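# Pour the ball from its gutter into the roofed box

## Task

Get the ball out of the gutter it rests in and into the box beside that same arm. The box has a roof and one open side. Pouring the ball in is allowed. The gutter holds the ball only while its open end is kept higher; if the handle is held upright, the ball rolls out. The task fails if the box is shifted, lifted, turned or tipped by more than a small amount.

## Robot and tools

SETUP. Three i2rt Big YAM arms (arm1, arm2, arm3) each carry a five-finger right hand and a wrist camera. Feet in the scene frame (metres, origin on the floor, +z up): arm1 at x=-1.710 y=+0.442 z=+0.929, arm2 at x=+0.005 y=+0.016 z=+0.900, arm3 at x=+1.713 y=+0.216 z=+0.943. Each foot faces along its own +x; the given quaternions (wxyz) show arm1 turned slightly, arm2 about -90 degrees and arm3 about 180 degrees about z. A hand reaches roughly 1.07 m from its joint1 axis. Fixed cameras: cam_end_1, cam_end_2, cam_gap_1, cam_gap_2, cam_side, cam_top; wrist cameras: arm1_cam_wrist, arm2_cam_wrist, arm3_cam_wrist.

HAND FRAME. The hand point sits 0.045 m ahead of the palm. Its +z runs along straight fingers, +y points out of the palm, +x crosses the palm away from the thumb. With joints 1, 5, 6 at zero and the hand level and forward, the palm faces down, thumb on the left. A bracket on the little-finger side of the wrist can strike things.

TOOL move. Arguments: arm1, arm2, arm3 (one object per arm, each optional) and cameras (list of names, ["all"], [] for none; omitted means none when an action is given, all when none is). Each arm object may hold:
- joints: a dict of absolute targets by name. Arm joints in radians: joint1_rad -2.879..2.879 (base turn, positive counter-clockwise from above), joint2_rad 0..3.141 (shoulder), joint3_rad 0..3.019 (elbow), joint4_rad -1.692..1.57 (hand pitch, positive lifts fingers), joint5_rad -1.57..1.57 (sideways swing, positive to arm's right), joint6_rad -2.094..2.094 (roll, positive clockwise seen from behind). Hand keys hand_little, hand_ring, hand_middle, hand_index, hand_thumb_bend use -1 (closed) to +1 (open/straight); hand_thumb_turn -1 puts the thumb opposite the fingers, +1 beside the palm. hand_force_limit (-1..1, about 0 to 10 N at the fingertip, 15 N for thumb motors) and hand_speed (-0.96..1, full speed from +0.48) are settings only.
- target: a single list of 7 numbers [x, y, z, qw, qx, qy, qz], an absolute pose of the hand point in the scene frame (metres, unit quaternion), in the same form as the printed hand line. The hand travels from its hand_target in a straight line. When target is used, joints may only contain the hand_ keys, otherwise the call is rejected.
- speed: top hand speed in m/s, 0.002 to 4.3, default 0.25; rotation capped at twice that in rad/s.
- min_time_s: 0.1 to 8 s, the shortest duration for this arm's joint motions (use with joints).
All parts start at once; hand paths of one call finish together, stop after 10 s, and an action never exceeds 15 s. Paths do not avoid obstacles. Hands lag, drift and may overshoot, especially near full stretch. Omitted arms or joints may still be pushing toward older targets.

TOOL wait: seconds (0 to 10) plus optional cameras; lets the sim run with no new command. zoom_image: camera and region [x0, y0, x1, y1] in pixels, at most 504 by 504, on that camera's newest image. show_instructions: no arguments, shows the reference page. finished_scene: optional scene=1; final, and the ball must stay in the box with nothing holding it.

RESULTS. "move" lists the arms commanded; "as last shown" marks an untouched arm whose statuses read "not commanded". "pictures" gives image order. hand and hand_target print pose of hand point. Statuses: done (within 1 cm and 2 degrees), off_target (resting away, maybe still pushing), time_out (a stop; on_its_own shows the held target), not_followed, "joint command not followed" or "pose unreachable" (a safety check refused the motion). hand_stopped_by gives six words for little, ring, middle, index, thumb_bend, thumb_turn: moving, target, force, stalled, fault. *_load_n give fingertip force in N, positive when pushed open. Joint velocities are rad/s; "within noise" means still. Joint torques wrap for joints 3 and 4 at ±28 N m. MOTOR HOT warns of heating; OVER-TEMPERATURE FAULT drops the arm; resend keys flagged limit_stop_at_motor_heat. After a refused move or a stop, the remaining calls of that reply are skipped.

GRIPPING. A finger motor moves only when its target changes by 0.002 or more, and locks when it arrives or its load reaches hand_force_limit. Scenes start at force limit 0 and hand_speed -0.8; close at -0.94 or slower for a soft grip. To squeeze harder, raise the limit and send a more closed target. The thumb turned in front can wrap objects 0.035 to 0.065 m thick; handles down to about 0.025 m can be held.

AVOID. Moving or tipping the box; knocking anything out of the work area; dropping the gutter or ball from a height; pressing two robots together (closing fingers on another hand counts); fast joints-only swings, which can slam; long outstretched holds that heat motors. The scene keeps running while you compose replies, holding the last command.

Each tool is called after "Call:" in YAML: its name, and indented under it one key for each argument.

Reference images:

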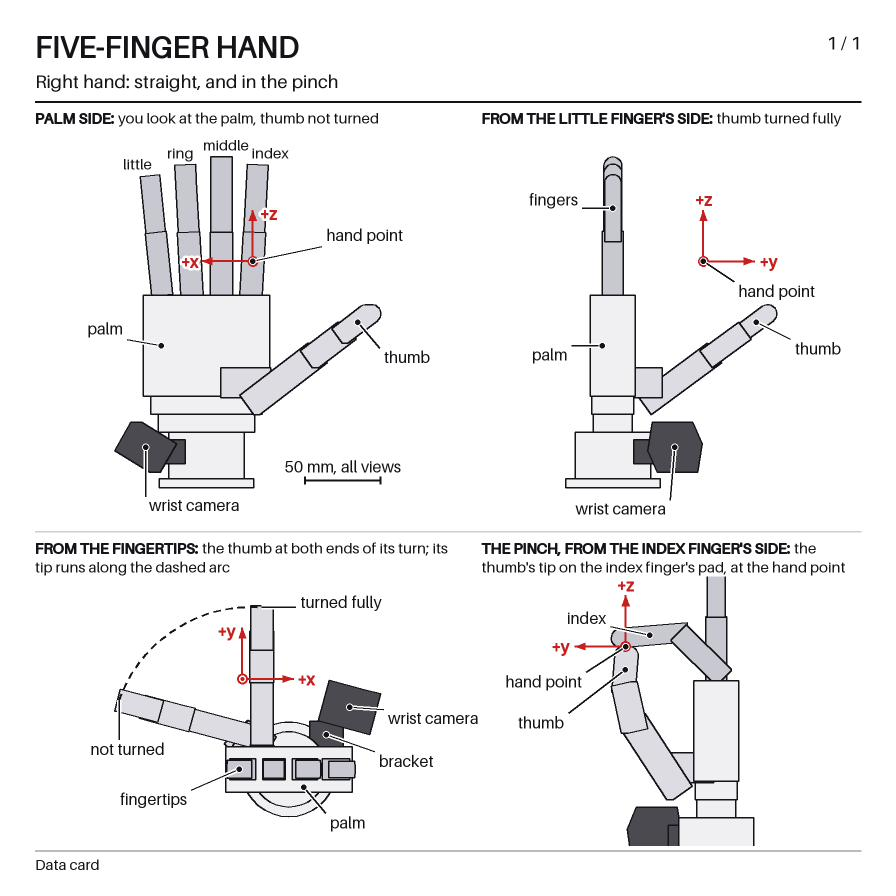

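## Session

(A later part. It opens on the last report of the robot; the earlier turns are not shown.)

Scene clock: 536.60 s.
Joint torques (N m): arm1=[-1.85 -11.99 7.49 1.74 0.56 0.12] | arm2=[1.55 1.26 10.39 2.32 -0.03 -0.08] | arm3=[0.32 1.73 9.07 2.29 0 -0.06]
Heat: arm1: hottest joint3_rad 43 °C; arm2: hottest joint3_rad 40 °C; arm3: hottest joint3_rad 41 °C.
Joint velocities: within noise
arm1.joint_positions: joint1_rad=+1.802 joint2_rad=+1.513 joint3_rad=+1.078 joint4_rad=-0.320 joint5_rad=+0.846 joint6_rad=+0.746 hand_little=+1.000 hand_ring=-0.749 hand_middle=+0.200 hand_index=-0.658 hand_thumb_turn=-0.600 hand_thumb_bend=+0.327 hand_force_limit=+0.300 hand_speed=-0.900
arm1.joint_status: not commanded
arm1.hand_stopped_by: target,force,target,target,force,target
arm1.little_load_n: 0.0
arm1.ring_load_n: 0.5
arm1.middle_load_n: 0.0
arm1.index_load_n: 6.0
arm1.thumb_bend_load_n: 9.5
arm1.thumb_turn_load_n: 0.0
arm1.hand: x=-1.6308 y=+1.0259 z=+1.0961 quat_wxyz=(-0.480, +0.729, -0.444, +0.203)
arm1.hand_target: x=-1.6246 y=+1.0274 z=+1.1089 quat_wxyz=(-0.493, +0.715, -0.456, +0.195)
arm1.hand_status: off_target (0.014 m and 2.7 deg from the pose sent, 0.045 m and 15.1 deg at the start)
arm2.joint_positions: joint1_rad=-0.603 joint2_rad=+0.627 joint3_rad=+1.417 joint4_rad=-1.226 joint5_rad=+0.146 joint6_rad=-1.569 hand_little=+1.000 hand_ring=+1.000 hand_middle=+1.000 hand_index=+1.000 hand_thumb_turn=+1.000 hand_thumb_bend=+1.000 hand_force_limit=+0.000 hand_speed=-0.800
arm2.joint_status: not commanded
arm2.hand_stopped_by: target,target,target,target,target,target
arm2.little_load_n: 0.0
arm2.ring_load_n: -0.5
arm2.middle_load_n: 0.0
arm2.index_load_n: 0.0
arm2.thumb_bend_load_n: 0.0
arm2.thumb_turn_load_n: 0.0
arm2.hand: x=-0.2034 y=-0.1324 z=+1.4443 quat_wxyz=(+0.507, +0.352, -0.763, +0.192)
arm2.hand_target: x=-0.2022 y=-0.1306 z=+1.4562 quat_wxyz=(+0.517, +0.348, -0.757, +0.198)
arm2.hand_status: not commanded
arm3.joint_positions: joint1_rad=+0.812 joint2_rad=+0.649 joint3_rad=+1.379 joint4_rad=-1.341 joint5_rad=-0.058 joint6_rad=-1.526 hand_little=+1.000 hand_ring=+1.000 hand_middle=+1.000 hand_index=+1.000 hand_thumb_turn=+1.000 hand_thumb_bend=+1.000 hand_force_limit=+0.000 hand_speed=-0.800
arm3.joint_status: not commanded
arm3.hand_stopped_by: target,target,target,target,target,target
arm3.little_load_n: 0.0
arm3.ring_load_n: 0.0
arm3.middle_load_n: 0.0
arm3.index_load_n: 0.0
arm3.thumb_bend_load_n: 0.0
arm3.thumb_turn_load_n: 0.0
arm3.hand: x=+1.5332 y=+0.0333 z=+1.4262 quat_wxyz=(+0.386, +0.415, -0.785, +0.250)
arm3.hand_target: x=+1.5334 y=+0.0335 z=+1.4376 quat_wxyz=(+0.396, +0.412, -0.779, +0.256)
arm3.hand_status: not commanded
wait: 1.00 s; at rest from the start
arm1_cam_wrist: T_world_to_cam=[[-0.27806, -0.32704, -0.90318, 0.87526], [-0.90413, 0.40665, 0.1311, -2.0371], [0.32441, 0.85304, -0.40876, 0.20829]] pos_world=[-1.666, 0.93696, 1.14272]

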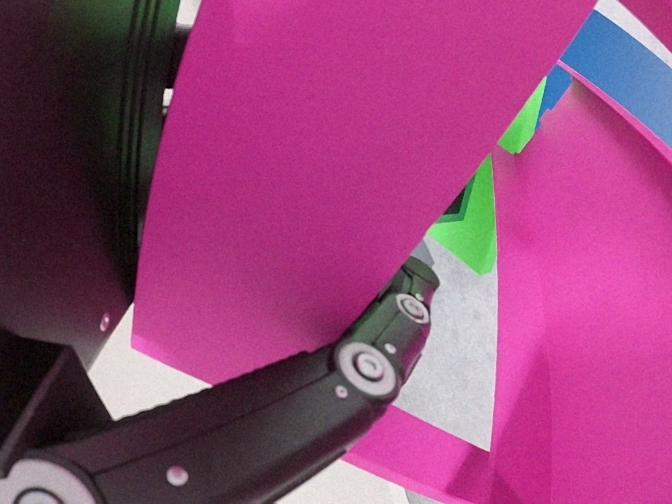

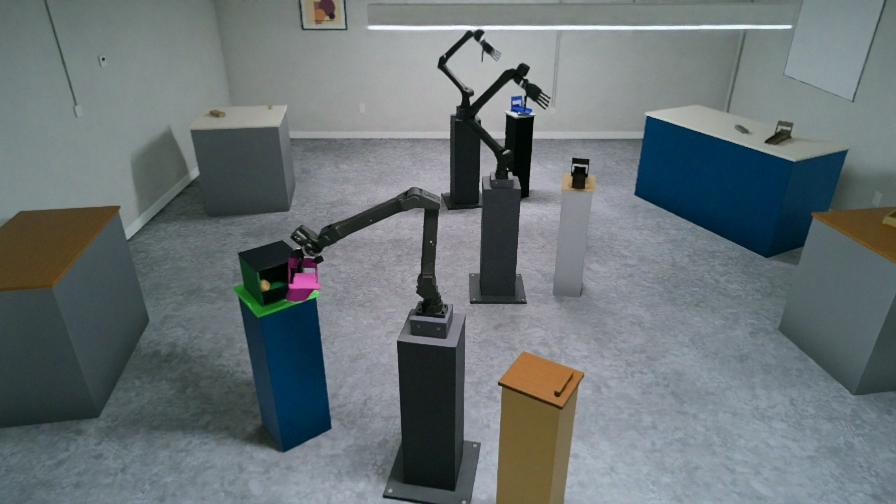

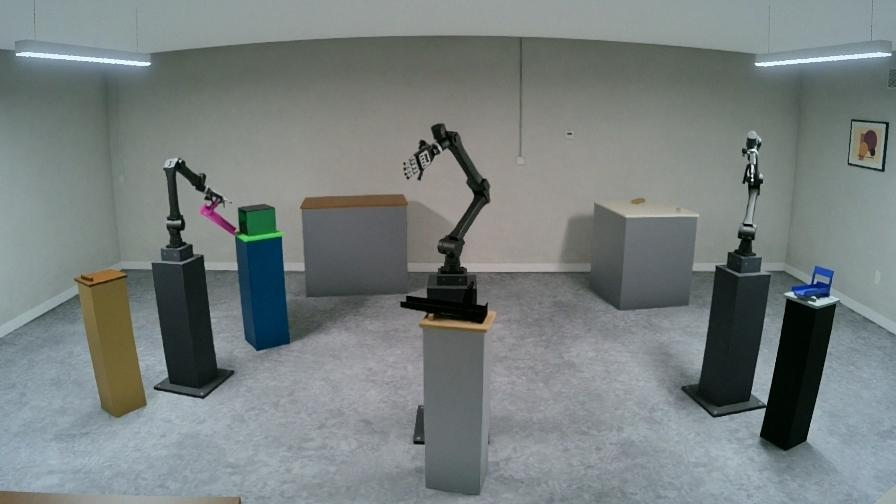

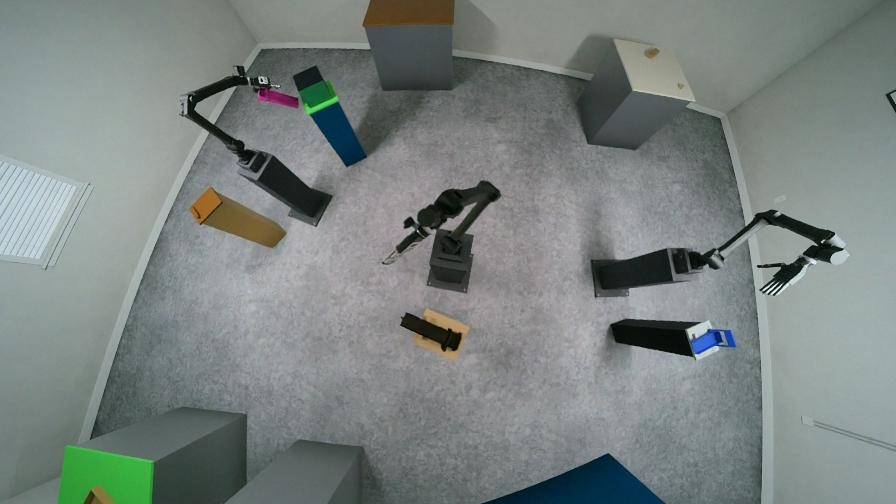

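Call:
move:
  arm1: {"joints": {"hand_index": -1.0, "hand_middle": -1.0, "hand_ring": -1.0, "hand_speed": -0.85, "hand_force_limit": 0.6}}
  cameras: ["arm1_cam_wrist", "cam_end_1", "cam_side"]

Call:
zoom_image:
  camera: "cam_end_1"
  region: [230, 210, 350, 330]

Call:
zoom_image:
  camera: "cam_side"
  region: [190, 180, 280, 250]

Scene clock: 542.67 s.
Joint torques (N m): arm1=[-1.61 -11.69 7.64 1.87 0.52 0.18] | arm2=[2.02 1.08 10.33 2.25 -0.03 -0.07] | arm3=[0.32 1.67 9.07 2.28 -0.01 -0.06]
Heat: arm1: hottest joint3_rad 42 °C; arm2: hottest joint3_rad 40 °C; arm3: hottest joint3_rad 41 °C.
move: arm1 off_target
Joint velocities: within noise
arm1.joint_positions: joint1_rad=+1.802 joint2_rad=+1.512 joint3_rad=+1.078 joint4_rad=-0.319 joint5_rad=+0.846 joint6_rad=+0.747 hand_little=+1.000 hand_ring=-0.749 hand_middle=-0.851 hand_index=-0.668 hand_thumb_turn=-0.600 hand_thumb_bend=+0.327 hand_force_limit=+0.600 hand_speed=-0.850
arm1.joint_status: hand_ring off_target (ended at -0.749, target -1.000); hand_middle off_target (ended at -0.851, target -1.000); hand_index off_target (ended at -0.668, target -1.000); the others done
arm1.hand_stopped_by: target,force,force,force,force,target
arm1.little_load_n: 0.0
arm1.ring_load_n: 0.0
arm1.middle_load_n: 10.0
arm1.index_load_n: 9.0
arm1.thumb_bend_load_n: 10.5
arm1.thumb_turn_load_n: -0.5
arm1.hand: x=-1.6307 y=+1.0260 z=+1.0967 quat_wxyz=(-0.481, +0.729, -0.444, +0.202)
arm1.hand_target: x=-1.6246 y=+1.0273 z=+1.1090 quat_wxyz=(-0.493, +0.715, -0.456, +0.194)
arm1.hand_status: not commanded
arm2, arm3: as last shown
arm2.ring_load_n: 0.0
arm3.ring_load_n: 0.5
arm1_cam_wrist: T_world_to_cam=[[-0.27823, -0.32564, -0.90363, 0.87454], [-0.90393, 0.40691, 0.13169, -2.03773], [0.32481, 0.85346, -0.40757, 0.20738]] pos_world=[-1.66599, 0.93696, 1.14313]

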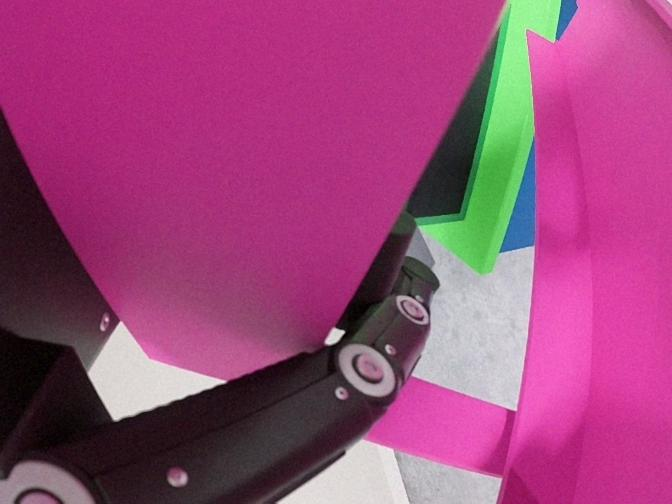

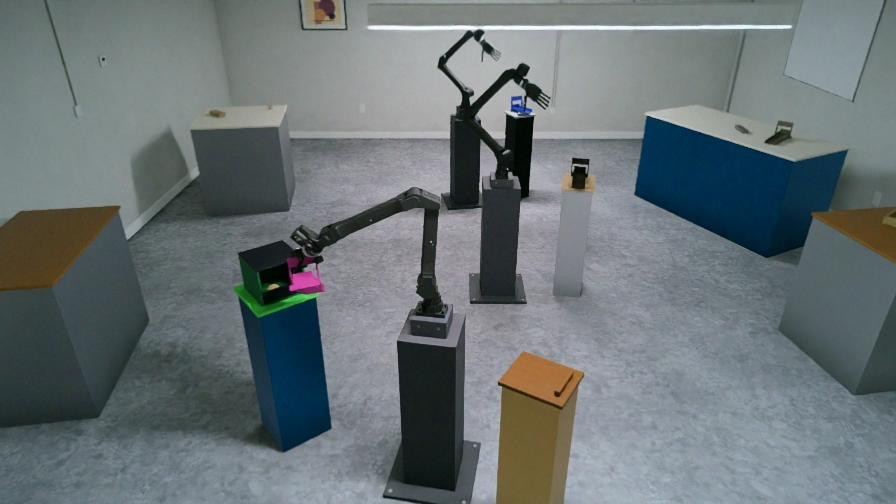

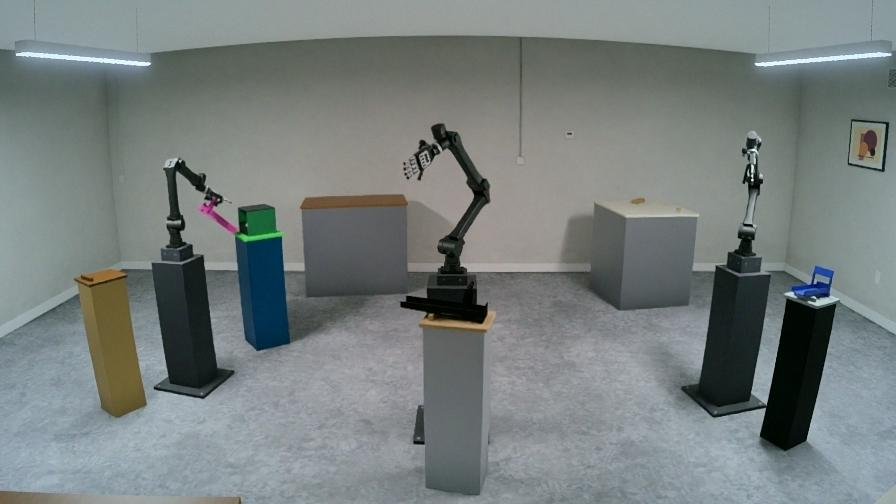

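Scaled by 4.200 from the camera's image (finer frame: 1280x720).

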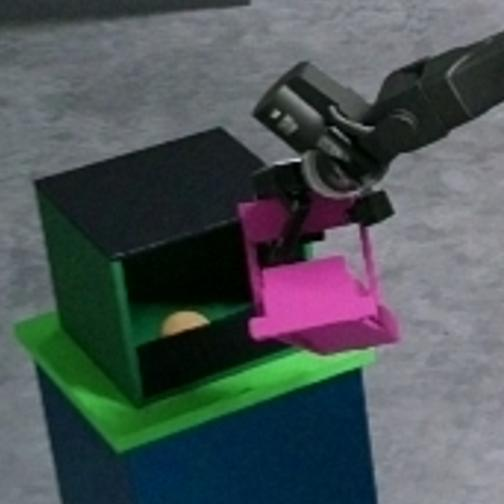

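Scaled by 5.600 from the camera's image (finer frame: 1280x720).

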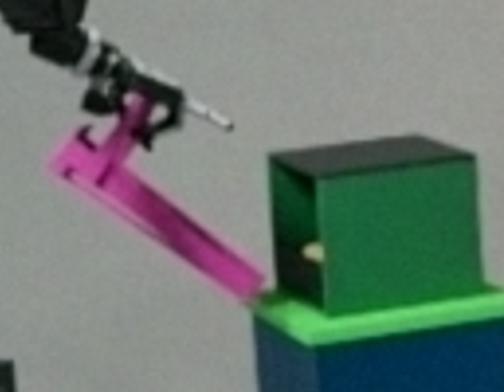

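Call:
move:
  arm1: {"target": [-1.675, 0.995, 1.20, 0.4931, -0.7152, 0.4556, -0.1943], "speed": 0.12}
  cameras: ["arm1_cam_wrist", "cam_end_1", "cam_side"]

Call:
zoom_image:
  camera: "cam_end_1"
  region: [220, 180, 370, 330]

Call:
zoom_image:
  camera: "cam_side"
  region: [180, 150, 280, 250]

Scene clock: 554.00 s.
Joint torques (N m): arm1=[-0.56 -9.35 12.27 0.84 0.78 0.18] | arm2=[1.67 1.08 10.41 2.28 -0.04 -0.08] | arm3=[0.32 1.67 9.07 2.29 -0.01 -0.06]
Heat: arm1: hottest joint3_rad 42 °C; arm2: hottest joint3_rad 40 °C; arm3: hottest joint3_rad 42 °C.
move: arm1 off_target
Joint velocities: within noise
arm1.joint_positions: joint1_rad=+1.900 joint2_rad=+1.368 joint3_rad=+1.147 joint4_rad=-0.654 joint5_rad=+0.928 joint6_rad=+0.877 hand_little=+1.000 hand_ring=-0.749 hand_middle=-0.851 hand_index=-0.668 hand_thumb_turn=-0.600 hand_thumb_bend=+0.327 hand_force_limit=+0.600 hand_speed=-0.850
arm1.joint_status: not commanded
arm1.hand_stopped_by: target,force,force,force,force,target
arm1.little_load_n: 0.0
arm1.ring_load_n: 0.0
arm1.middle_load_n: 9.5
arm1.index_load_n: 9.0
arm1.thumb_bend_load_n: 10.0
arm1.thumb_turn_load_n: 0.0
arm1.hand: x=-1.6681 y=+0.9810 z=+1.1680 quat_wxyz=(-0.472, +0.729, -0.447, +0.213)
arm1.hand_target: x=-1.6748 y=+0.9934 z=+1.2000 quat_wxyz=(-0.493, +0.715, -0.456, +0.194)
arm1.hand_status: off_target (0.036 m and 3.7 deg from the pose sent, 0.117 m and 2.6 deg at the start)
arm2, arm3: as last shown
arm3.ring_load_n: 0.0
arm3.middle_load_n: 0.5
arm1_cam_wrist: T_world_to_cam=[[-0.27942, -0.33994, -0.89798, 0.91936], [-0.89751, 0.42478, 0.11846, -2.05395], [0.34118, 0.83905, -0.42379, 0.34743]] pos_world=[-1.70509, 0.8935, 1.21612]

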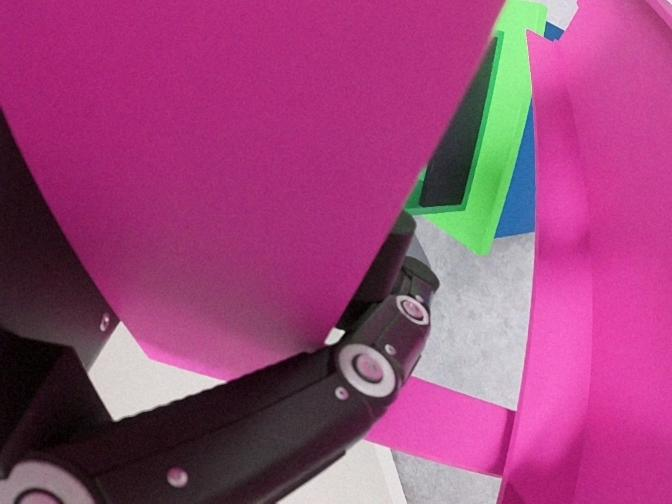

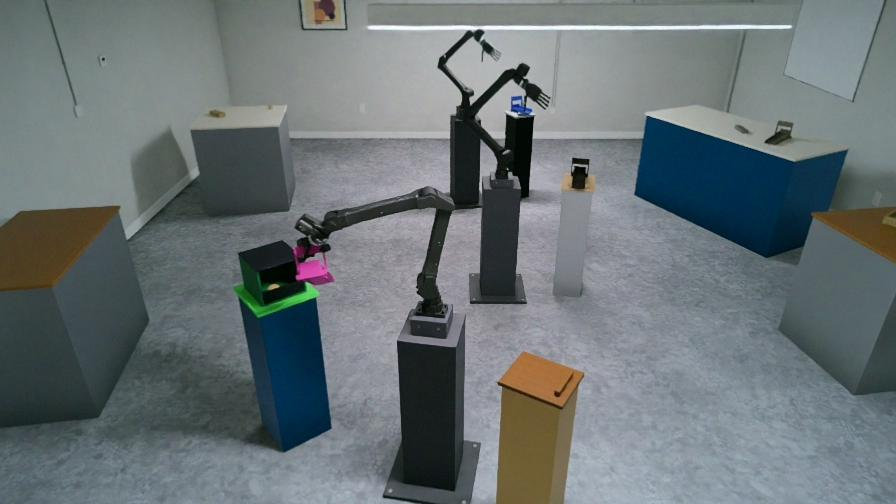

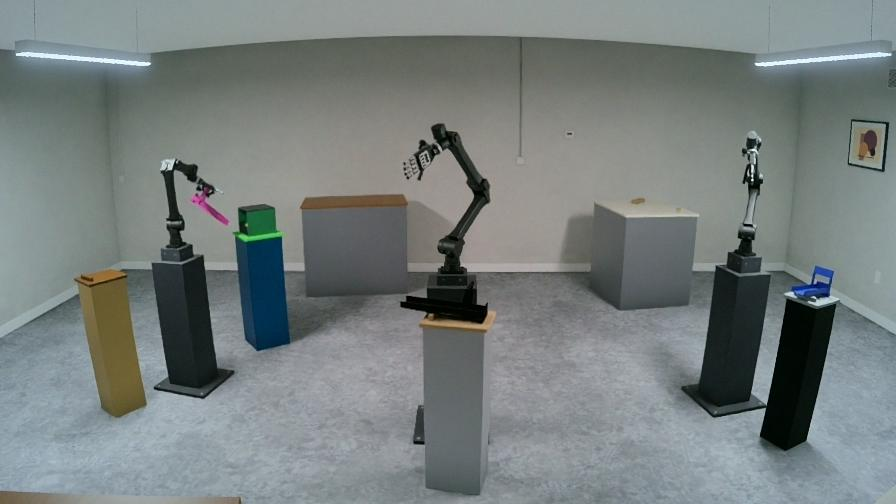

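Scaled by 3.360 from the camera's image (finer frame: 1280x720).

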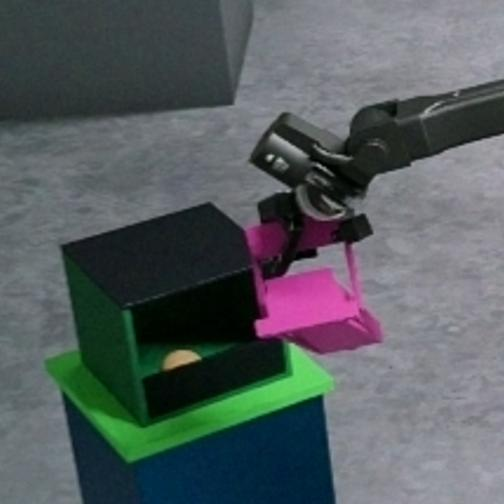

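Scaled by 5.040 from the camera's image (finer frame: 1280x720).

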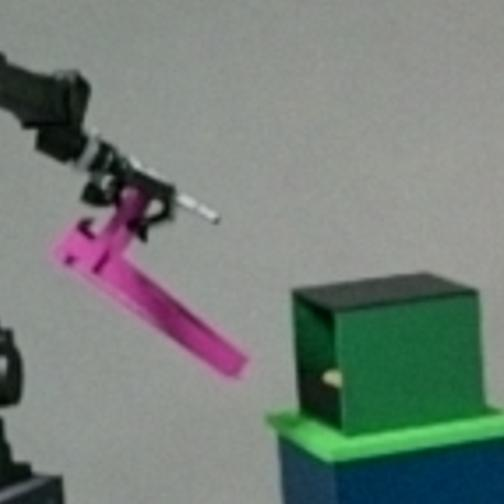

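Call:
move:
  arm1: {"joints": {"joint1_rad": 1.9, "joint2_rad": 1.08, "joint3_rad": 0.78, "joint4_rad": 0.42, "joint5_rad": 0.9, "joint6_rad": 0.1}, "min_time_s": 3.5}
  cameras: ["arm1_cam_wrist", "cam_end_1", "cam_side"]

Call:
zoom_image:
  camera: "cam_end_1"
  region: [220, 150, 400, 330]

Call:
zoom_image:
  camera: "cam_side"
  region: [150, 130, 290, 250]

Scene clock: 563.53 s.
Joint torques (N m): arm1=[-0.91 -6.07 8.12 2.39 -0.21 -0.1] | arm2=[1.32 0.79 10.35 2.24 -0.04 -0.09] | arm3=[0.32 1.67 9.06 2.26 -0.01 -0.06]
Heat: arm1: hottest joint3_rad 41 °C; arm2: hottest joint3_rad 40 °C; arm3: hottest joint3_rad 42 °C.
move: arm1 done
Joint velocities: within noise
arm1.joint_positions: joint1_rad=+1.900 joint2_rad=+1.096 joint3_rad=+0.784 joint4_rad=+0.394 joint5_rad=+0.904 joint6_rad=+0.112 hand_little=+1.000 hand_ring=-0.749 hand_middle=-0.851 hand_index=-0.668 hand_thumb_turn=-0.600 hand_thumb_bend=+0.327 hand_force_limit=+0.600 hand_speed=-0.850
arm1.joint_status: all done
arm1.hand_stopped_by: target,force,force,force,force,target
arm1.little_load_n: 0.0
arm1.ring_load_n: 0.0
arm1.middle_load_n: 9.5
arm1.index_load_n: 8.5
arm1.thumb_bend_load_n: 10.5
arm1.thumb_turn_load_n: 0.0
arm1.hand: x=-1.6495 y=+0.9534 z=+1.2752 quat_wxyz=(-0.695, +0.613, -0.315, +0.205)
arm1.hand_target: x=-1.6489 y=+0.9499 z=+1.2862 quat_wxyz=(-0.705, +0.602, -0.316, +0.200)
arm1.hand_status: not commanded
arm2, arm3: as last shown
arm3.middle_load_n: 0.0
arm1_cam_wrist: T_world_to_cam=[[0.10757, 0.02317, -0.99393, 1.42594], [-0.96659, 0.2364, -0.0991, -1.69512], [0.23267, 0.97138, 0.04782, -0.49689]] pos_world=[-1.67626, 0.85036, 1.27305]

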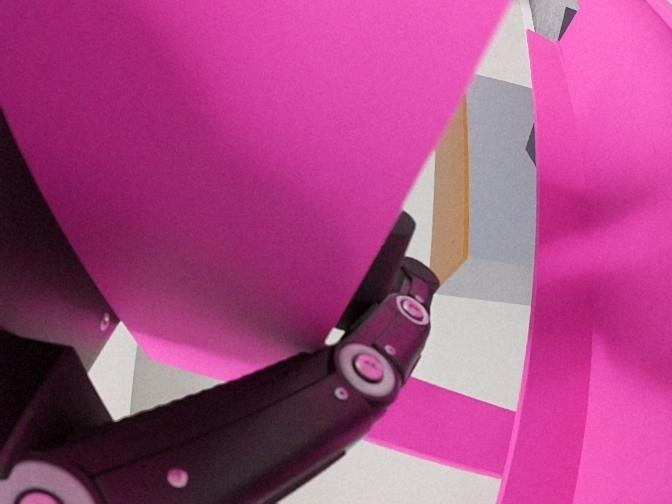

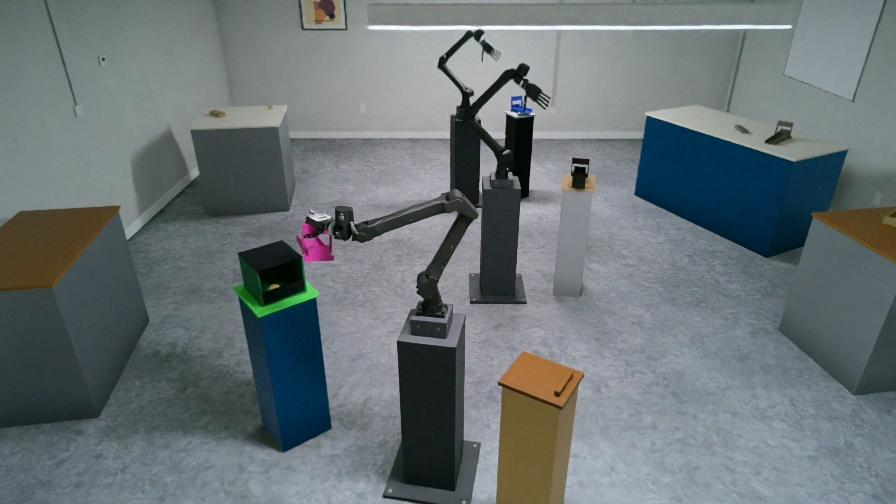

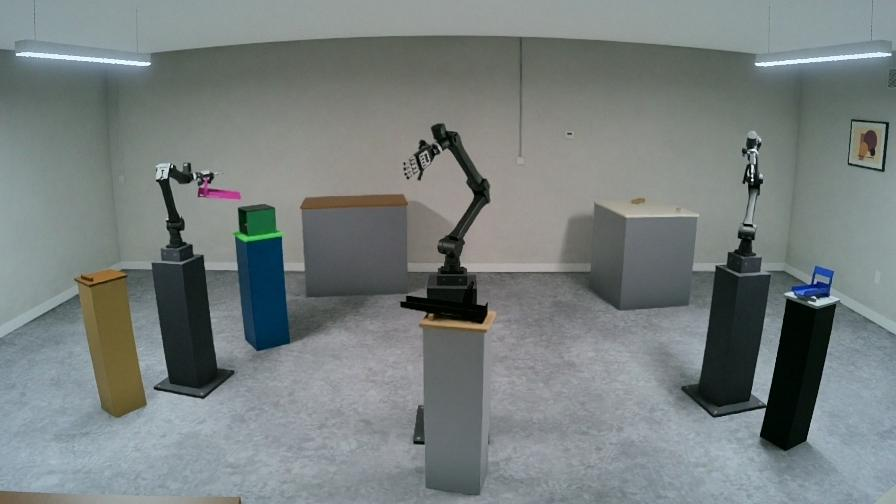

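Scaled by 2.800 from the camera's image (finer frame: 1280x720).

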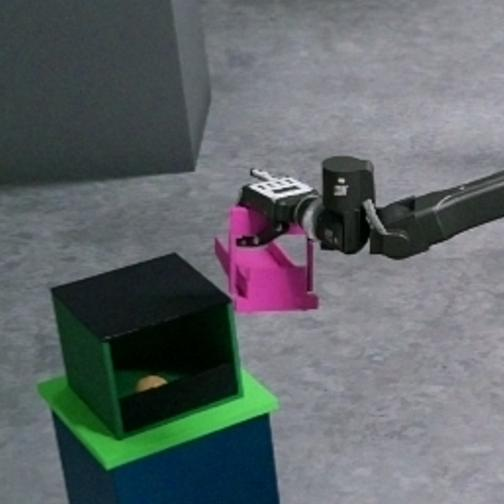

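Scaled by 3.600 from the camera's image (finer frame: 1280x720).

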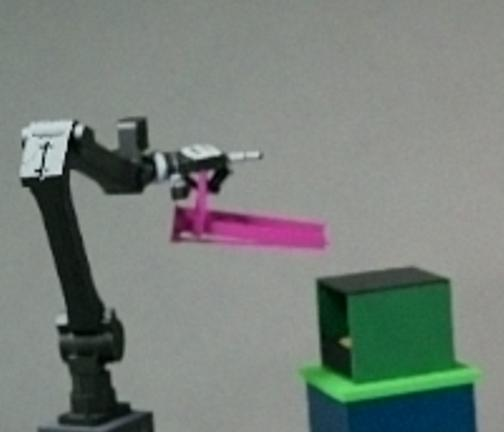

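Call:
move:
  arm1: {"joints": {"joint1_rad": 0.3, "joint5_rad": 0.35}, "min_time_s": 4.5}

Call:
move:
  arm1: {"joints": {"joint1_rad": -2.11, "joint5_rad": -0.15, "joint6_rad": 0.0}, "min_time_s": 5.5}
  cameras: ["arm1_cam_wrist", "cam_end_1", "cam_side", "cam_top"]

Call:
zoom_image:
  camera: "cam_end_1"
  region: [470, 230, 630, 390]

Call:
zoom_image:
  camera: "cam_side"
  region: [40, 150, 160, 290]

Call:
zoom_image:
  camera: "cam_top"
  region: [150, 110, 290, 250]

Scene clock: 572.80 s.
Joint torques (N m): arm1=[-1.61 -6.77 8.27 2.59 -0.19 -0.07] | arm2=[1.67 1.38 10.37 2.22 -0.03 -0.08] | arm3=[0.26 1.73 9.09 2.28 -0.01 -0.06]
Heat: arm1: hottest joint3_rad 41 °C; arm2: hottest joint3_rad 40 °C; arm3: hottest joint3_rad 42 °C.
move: arm1 done
Joint velocities: within noise
arm1.joint_positions: joint1_rad=+0.309 joint2_rad=+1.096 joint3_rad=+0.784 joint4_rad=+0.394 joint5_rad=+0.353 joint6_rad=+0.111 hand_little=+1.000 hand_ring=-0.749 hand_middle=-0.851 hand_index=-0.668 hand_thumb_turn=-0.600 hand_thumb_bend=+0.327 hand_force_limit=+0.600 hand_speed=-0.850
arm1.joint_status: all done
arm1.hand_stopped_by: target,force,force,force,force,target
arm1.little_load_n: 0.0
arm1.ring_load_n: 0.0
arm1.middle_load_n: 9.0
arm1.index_load_n: 8.5
arm1.thumb_bend_load_n: 10.0
arm1.thumb_turn_load_n: 0.0
arm1.hand: x=-1.1606 y=+0.4744 z=+1.2706 quat_wxyz=(-0.493, +0.384, -0.565, +0.538)
arm1.hand_target: x=-1.1638 y=+0.4690 z=+1.2834 quat_wxyz=(-0.500, +0.374, -0.556, +0.548)
arm1.hand_status: not commanded
arm2, arm3: as last shown
pictures: none

Scene clock: 578.93 s.
Joint torques (N m): arm1=[-1.9 -6.59 8.32 2.61 -0.04 -0.1] | arm2=[1.79 1.08 10.36 2.32 -0.03 -0.08] | arm3=[0.32 1.67 9.07 2.28 0 -0.06]
Heat: arm1: hottest joint3_rad 40 °C; arm2: hottest joint3_rad 40 °C; arm3: hottest joint3_rad 42 °C.
move: arm1 done
Joint velocities: within noise
arm1.joint_positions: joint1_rad=-2.102 joint2_rad=+1.096 joint3_rad=+0.784 joint4_rad=+0.394 joint5_rad=-0.148 joint6_rad=+0.014 hand_little=+1.000 hand_ring=-0.749 hand_middle=-0.851 hand_index=-0.668 hand_thumb_turn=-0.600 hand_thumb_bend=+0.327 hand_force_limit=+0.600 hand_speed=-0.850
arm1.joint_status: all done
arm1.hand_stopped_by: target,force,force,force,force,target
arm1.little_load_n: 0.0
arm1.ring_load_n: 0.0
arm1.middle_load_n: 9.0
arm1.index_load_n: 8.5
arm1.thumb_bend_load_n: 10.5
arm1.thumb_turn_load_n: 0.0
arm1.hand: x=-2.0152 y=-0.0053 z=+1.2709 quat_wxyz=(+0.209, -0.187, -0.652, +0.704)
arm1.hand_target: x=-2.0165 y=-0.0003 z=+1.2835 quat_wxyz=(+0.222, -0.178, -0.640, +0.714)
arm1.hand_status: not commanded
arm2, arm3: as last shown
arm1_cam_wrist: T_world_to_cam=[[-0.28052, 0.03882, -0.95906, 0.65697], [0.95846, -0.04233, -0.28206, 2.28796], [-0.05155, -0.99835, -0.02533, 0.02941]] pos_world=[-2.00711, 0.10071, 1.27616]

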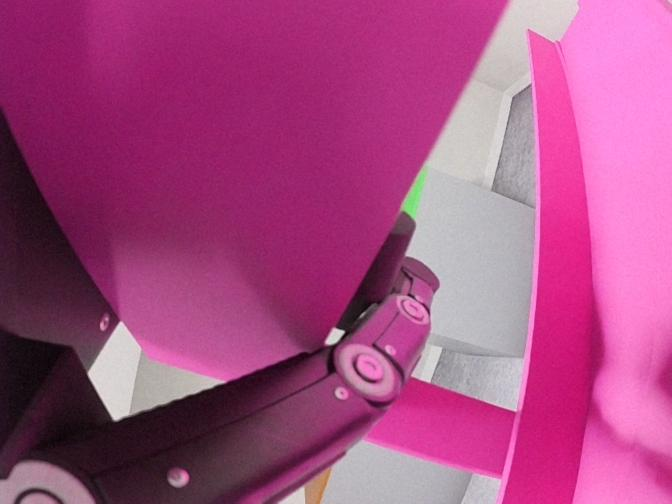

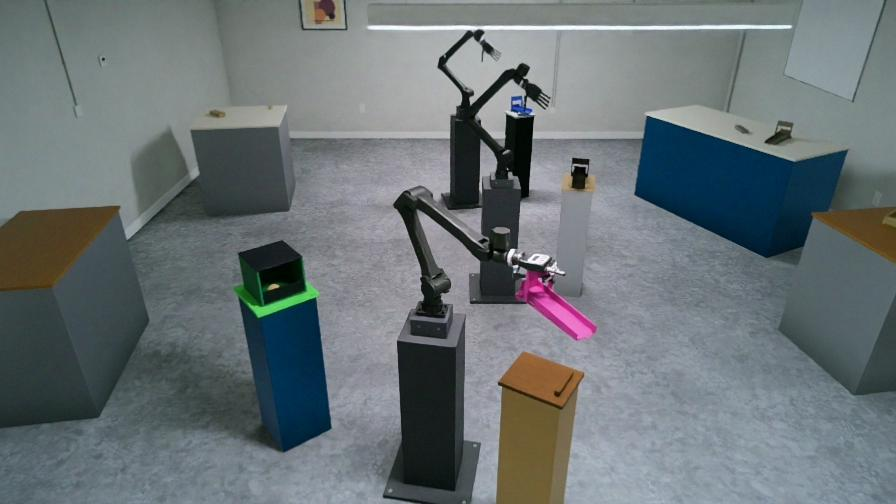

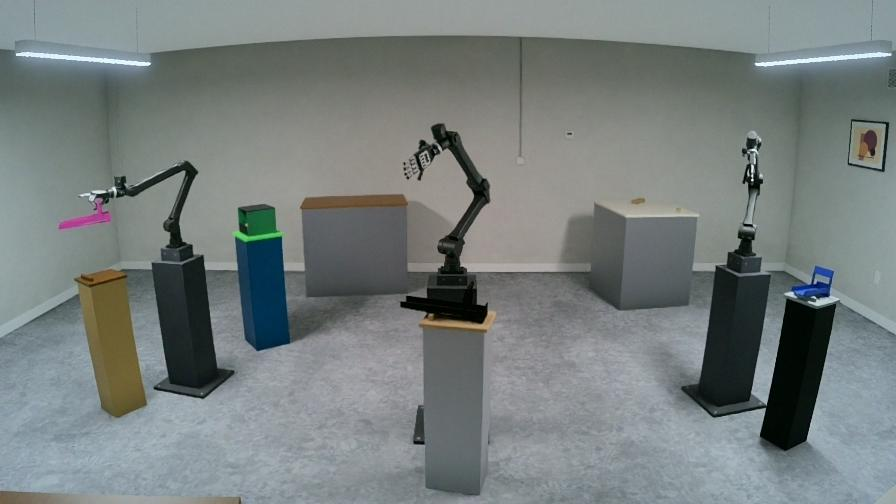

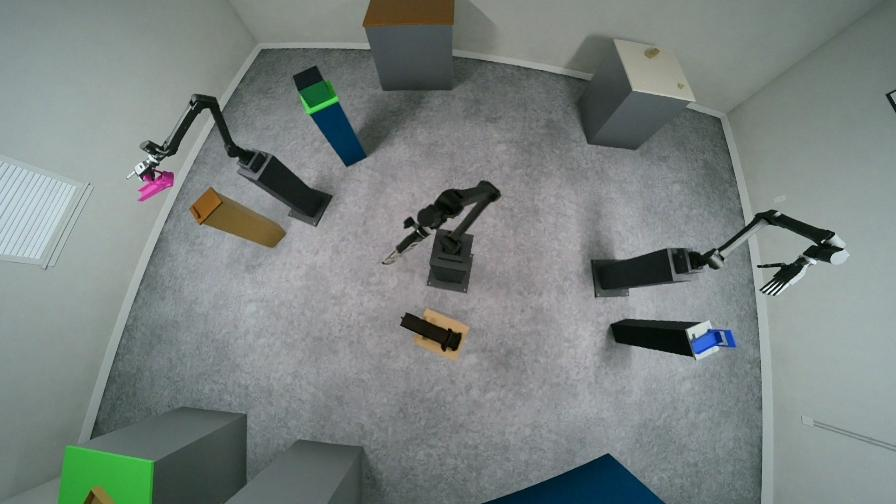

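Scaled by 3.150 from the camera's image (finer frame: 1280x720).

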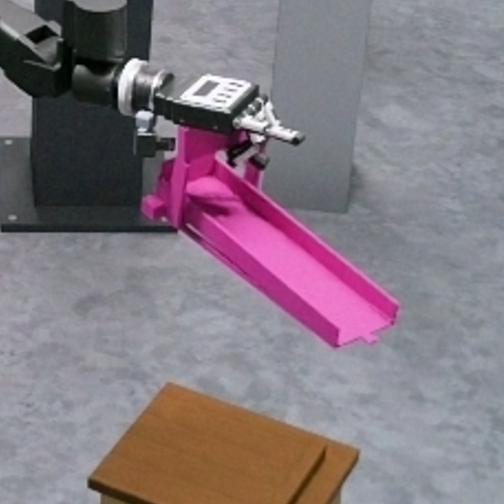

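Scaled by 3.600 from the camera's image (finer frame: 1280x720).

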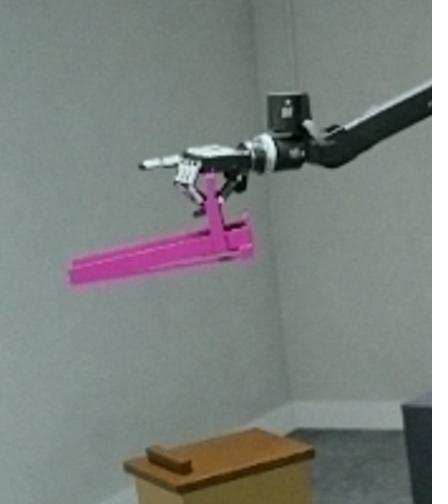

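Scaled by 3.600 from the camera's image (finer frame: 1280x720).

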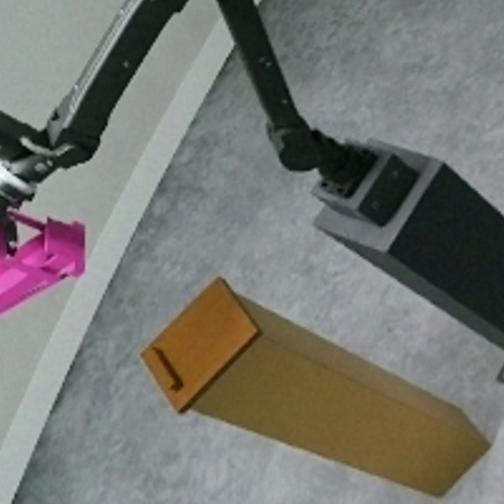

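Call:
move:
  arm1: {"target": [-1.9976, 0.0297, 1.08, -0.1918, 0.2094, 0.7069, -0.6478], "speed": 0.15}
  cameras: ["arm1_cam_wrist", "cam_end_1", "cam_side", "cam_top"]

Call:
zoom_image:
  camera: "cam_end_1"
  region: [470, 270, 630, 410]

Call:
zoom_image:
  camera: "cam_side"
  region: [40, 180, 160, 300]

Call:
zoom_image:
  camera: "cam_top"
  region: [150, 150, 250, 250]

Scene clock: 586.93 s.
Joint torques (N m): arm1=[-2.26 -5.36 6.58 2.78 -0.12 -0.11] | arm2=[1.73 1.08 10.39 2.3 -0.04 -0.08] | arm3=[0.26 1.73 9.09 2.28 -0.01 -0.06]
Heat: arm1: hottest joint3_rad 40 °C; arm2: hottest joint3_rad 40 °C; arm3: hottest joint3_rad 42 °C.
move: arm1 done
Joint velocities: within noise
arm1.joint_positions: joint1_rad=-2.106 joint2_rad=+1.289 joint3_rad=+0.476 joint4_rad=+0.701 joint5_rad=-0.155 joint6_rad=+0.013 hand_little=+1.000 hand_ring=-0.749 hand_middle=-0.851 hand_index=-0.668 hand_thumb_turn=-0.600 hand_thumb_bend=+0.327 hand_force_limit=+0.600 hand_speed=-0.850
arm1.joint_status: not commanded
arm1.hand_stopped_by: target,force,force,force,force,target
arm1.little_load_n: 0.0
arm1.ring_load_n: 0.0
arm1.middle_load_n: 9.5
arm1.index_load_n: 8.5
arm1.thumb_bend_load_n: 10.0
arm1.thumb_turn_load_n: 0.0
arm1.hand: x=-1.9907 y=+0.0276 z=+1.0753 quat_wxyz=(+0.180, -0.215, -0.714, +0.641)
arm1.hand_target: x=-1.9974 y=+0.0298 z=+1.0801 quat_wxyz=(+0.192, -0.209, -0.707, +0.648)
arm1.hand_status: done (0.009 m and 1.8 deg from the pose sent, 0.195 m and 9.6 deg at the start)
arm2, arm3: as last shown
arm1_cam_wrist: T_world_to_cam=[[-0.15794, 0.1804, -0.97083, 0.72775], [0.98672, -0.00906, -0.1622, 2.13712], [-0.03806, -0.98355, -0.17657, 0.24755]] pos_world=[-1.98437, 0.13156, 1.09688]

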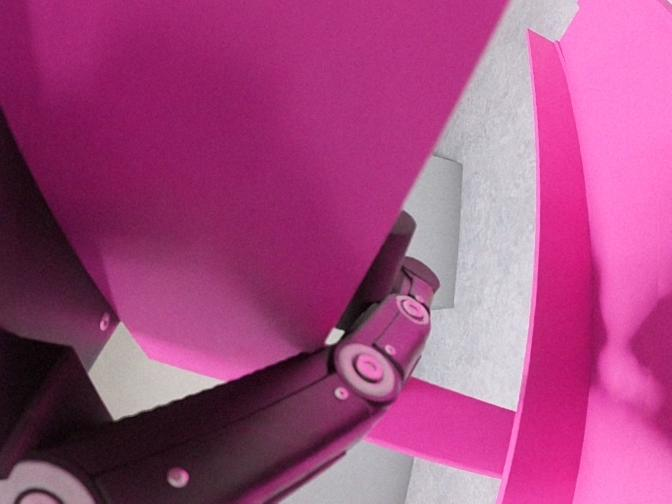

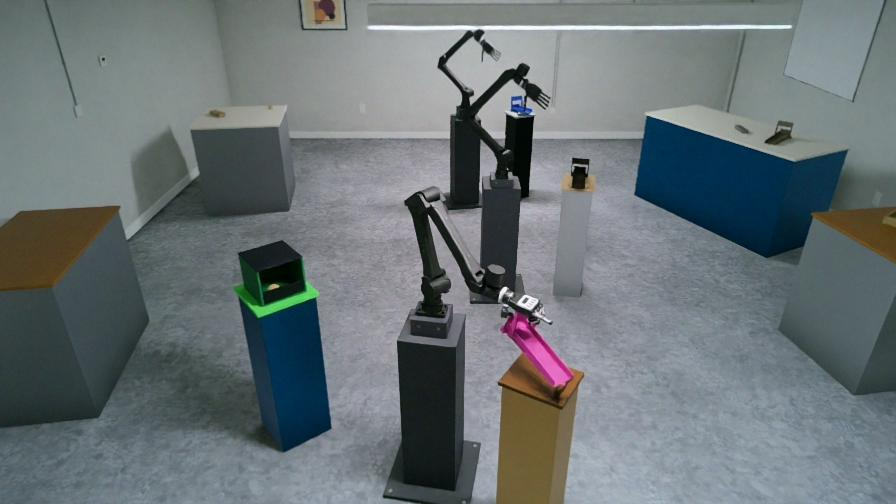

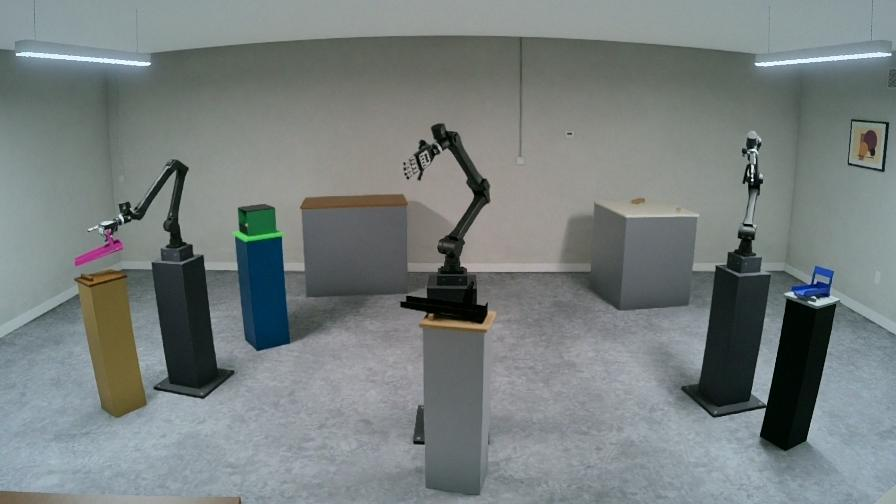

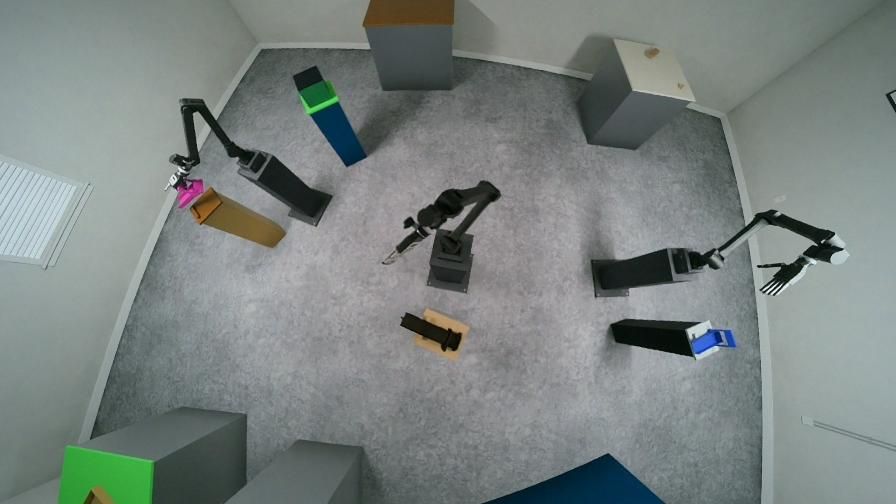

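Scaled by 3.150 from the camera's image (finer frame: 1280x720).

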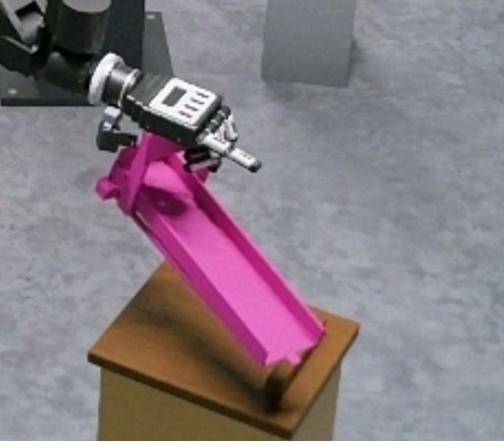

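Scaled by 4.200 from the camera's image (finer frame: 1280x720).

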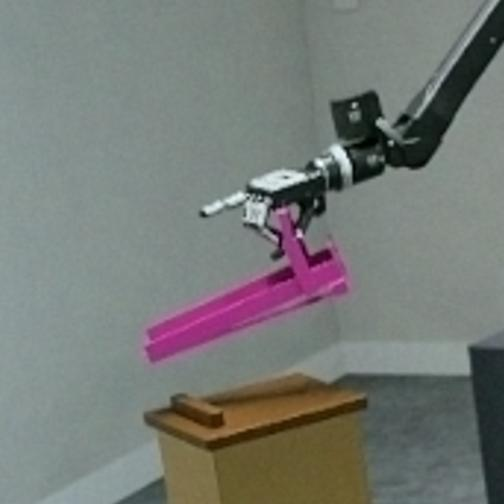

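Scaled by 5.040 from the camera's image (finer frame: 1280x720).

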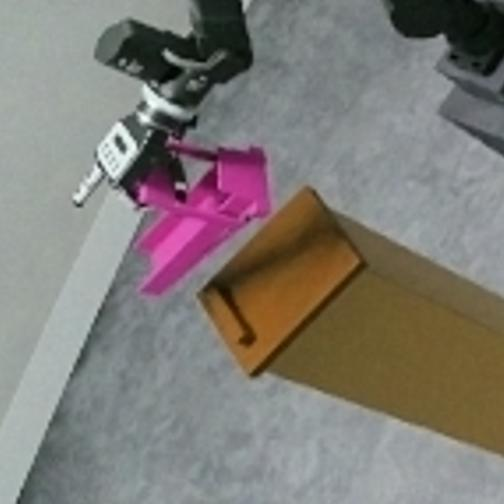

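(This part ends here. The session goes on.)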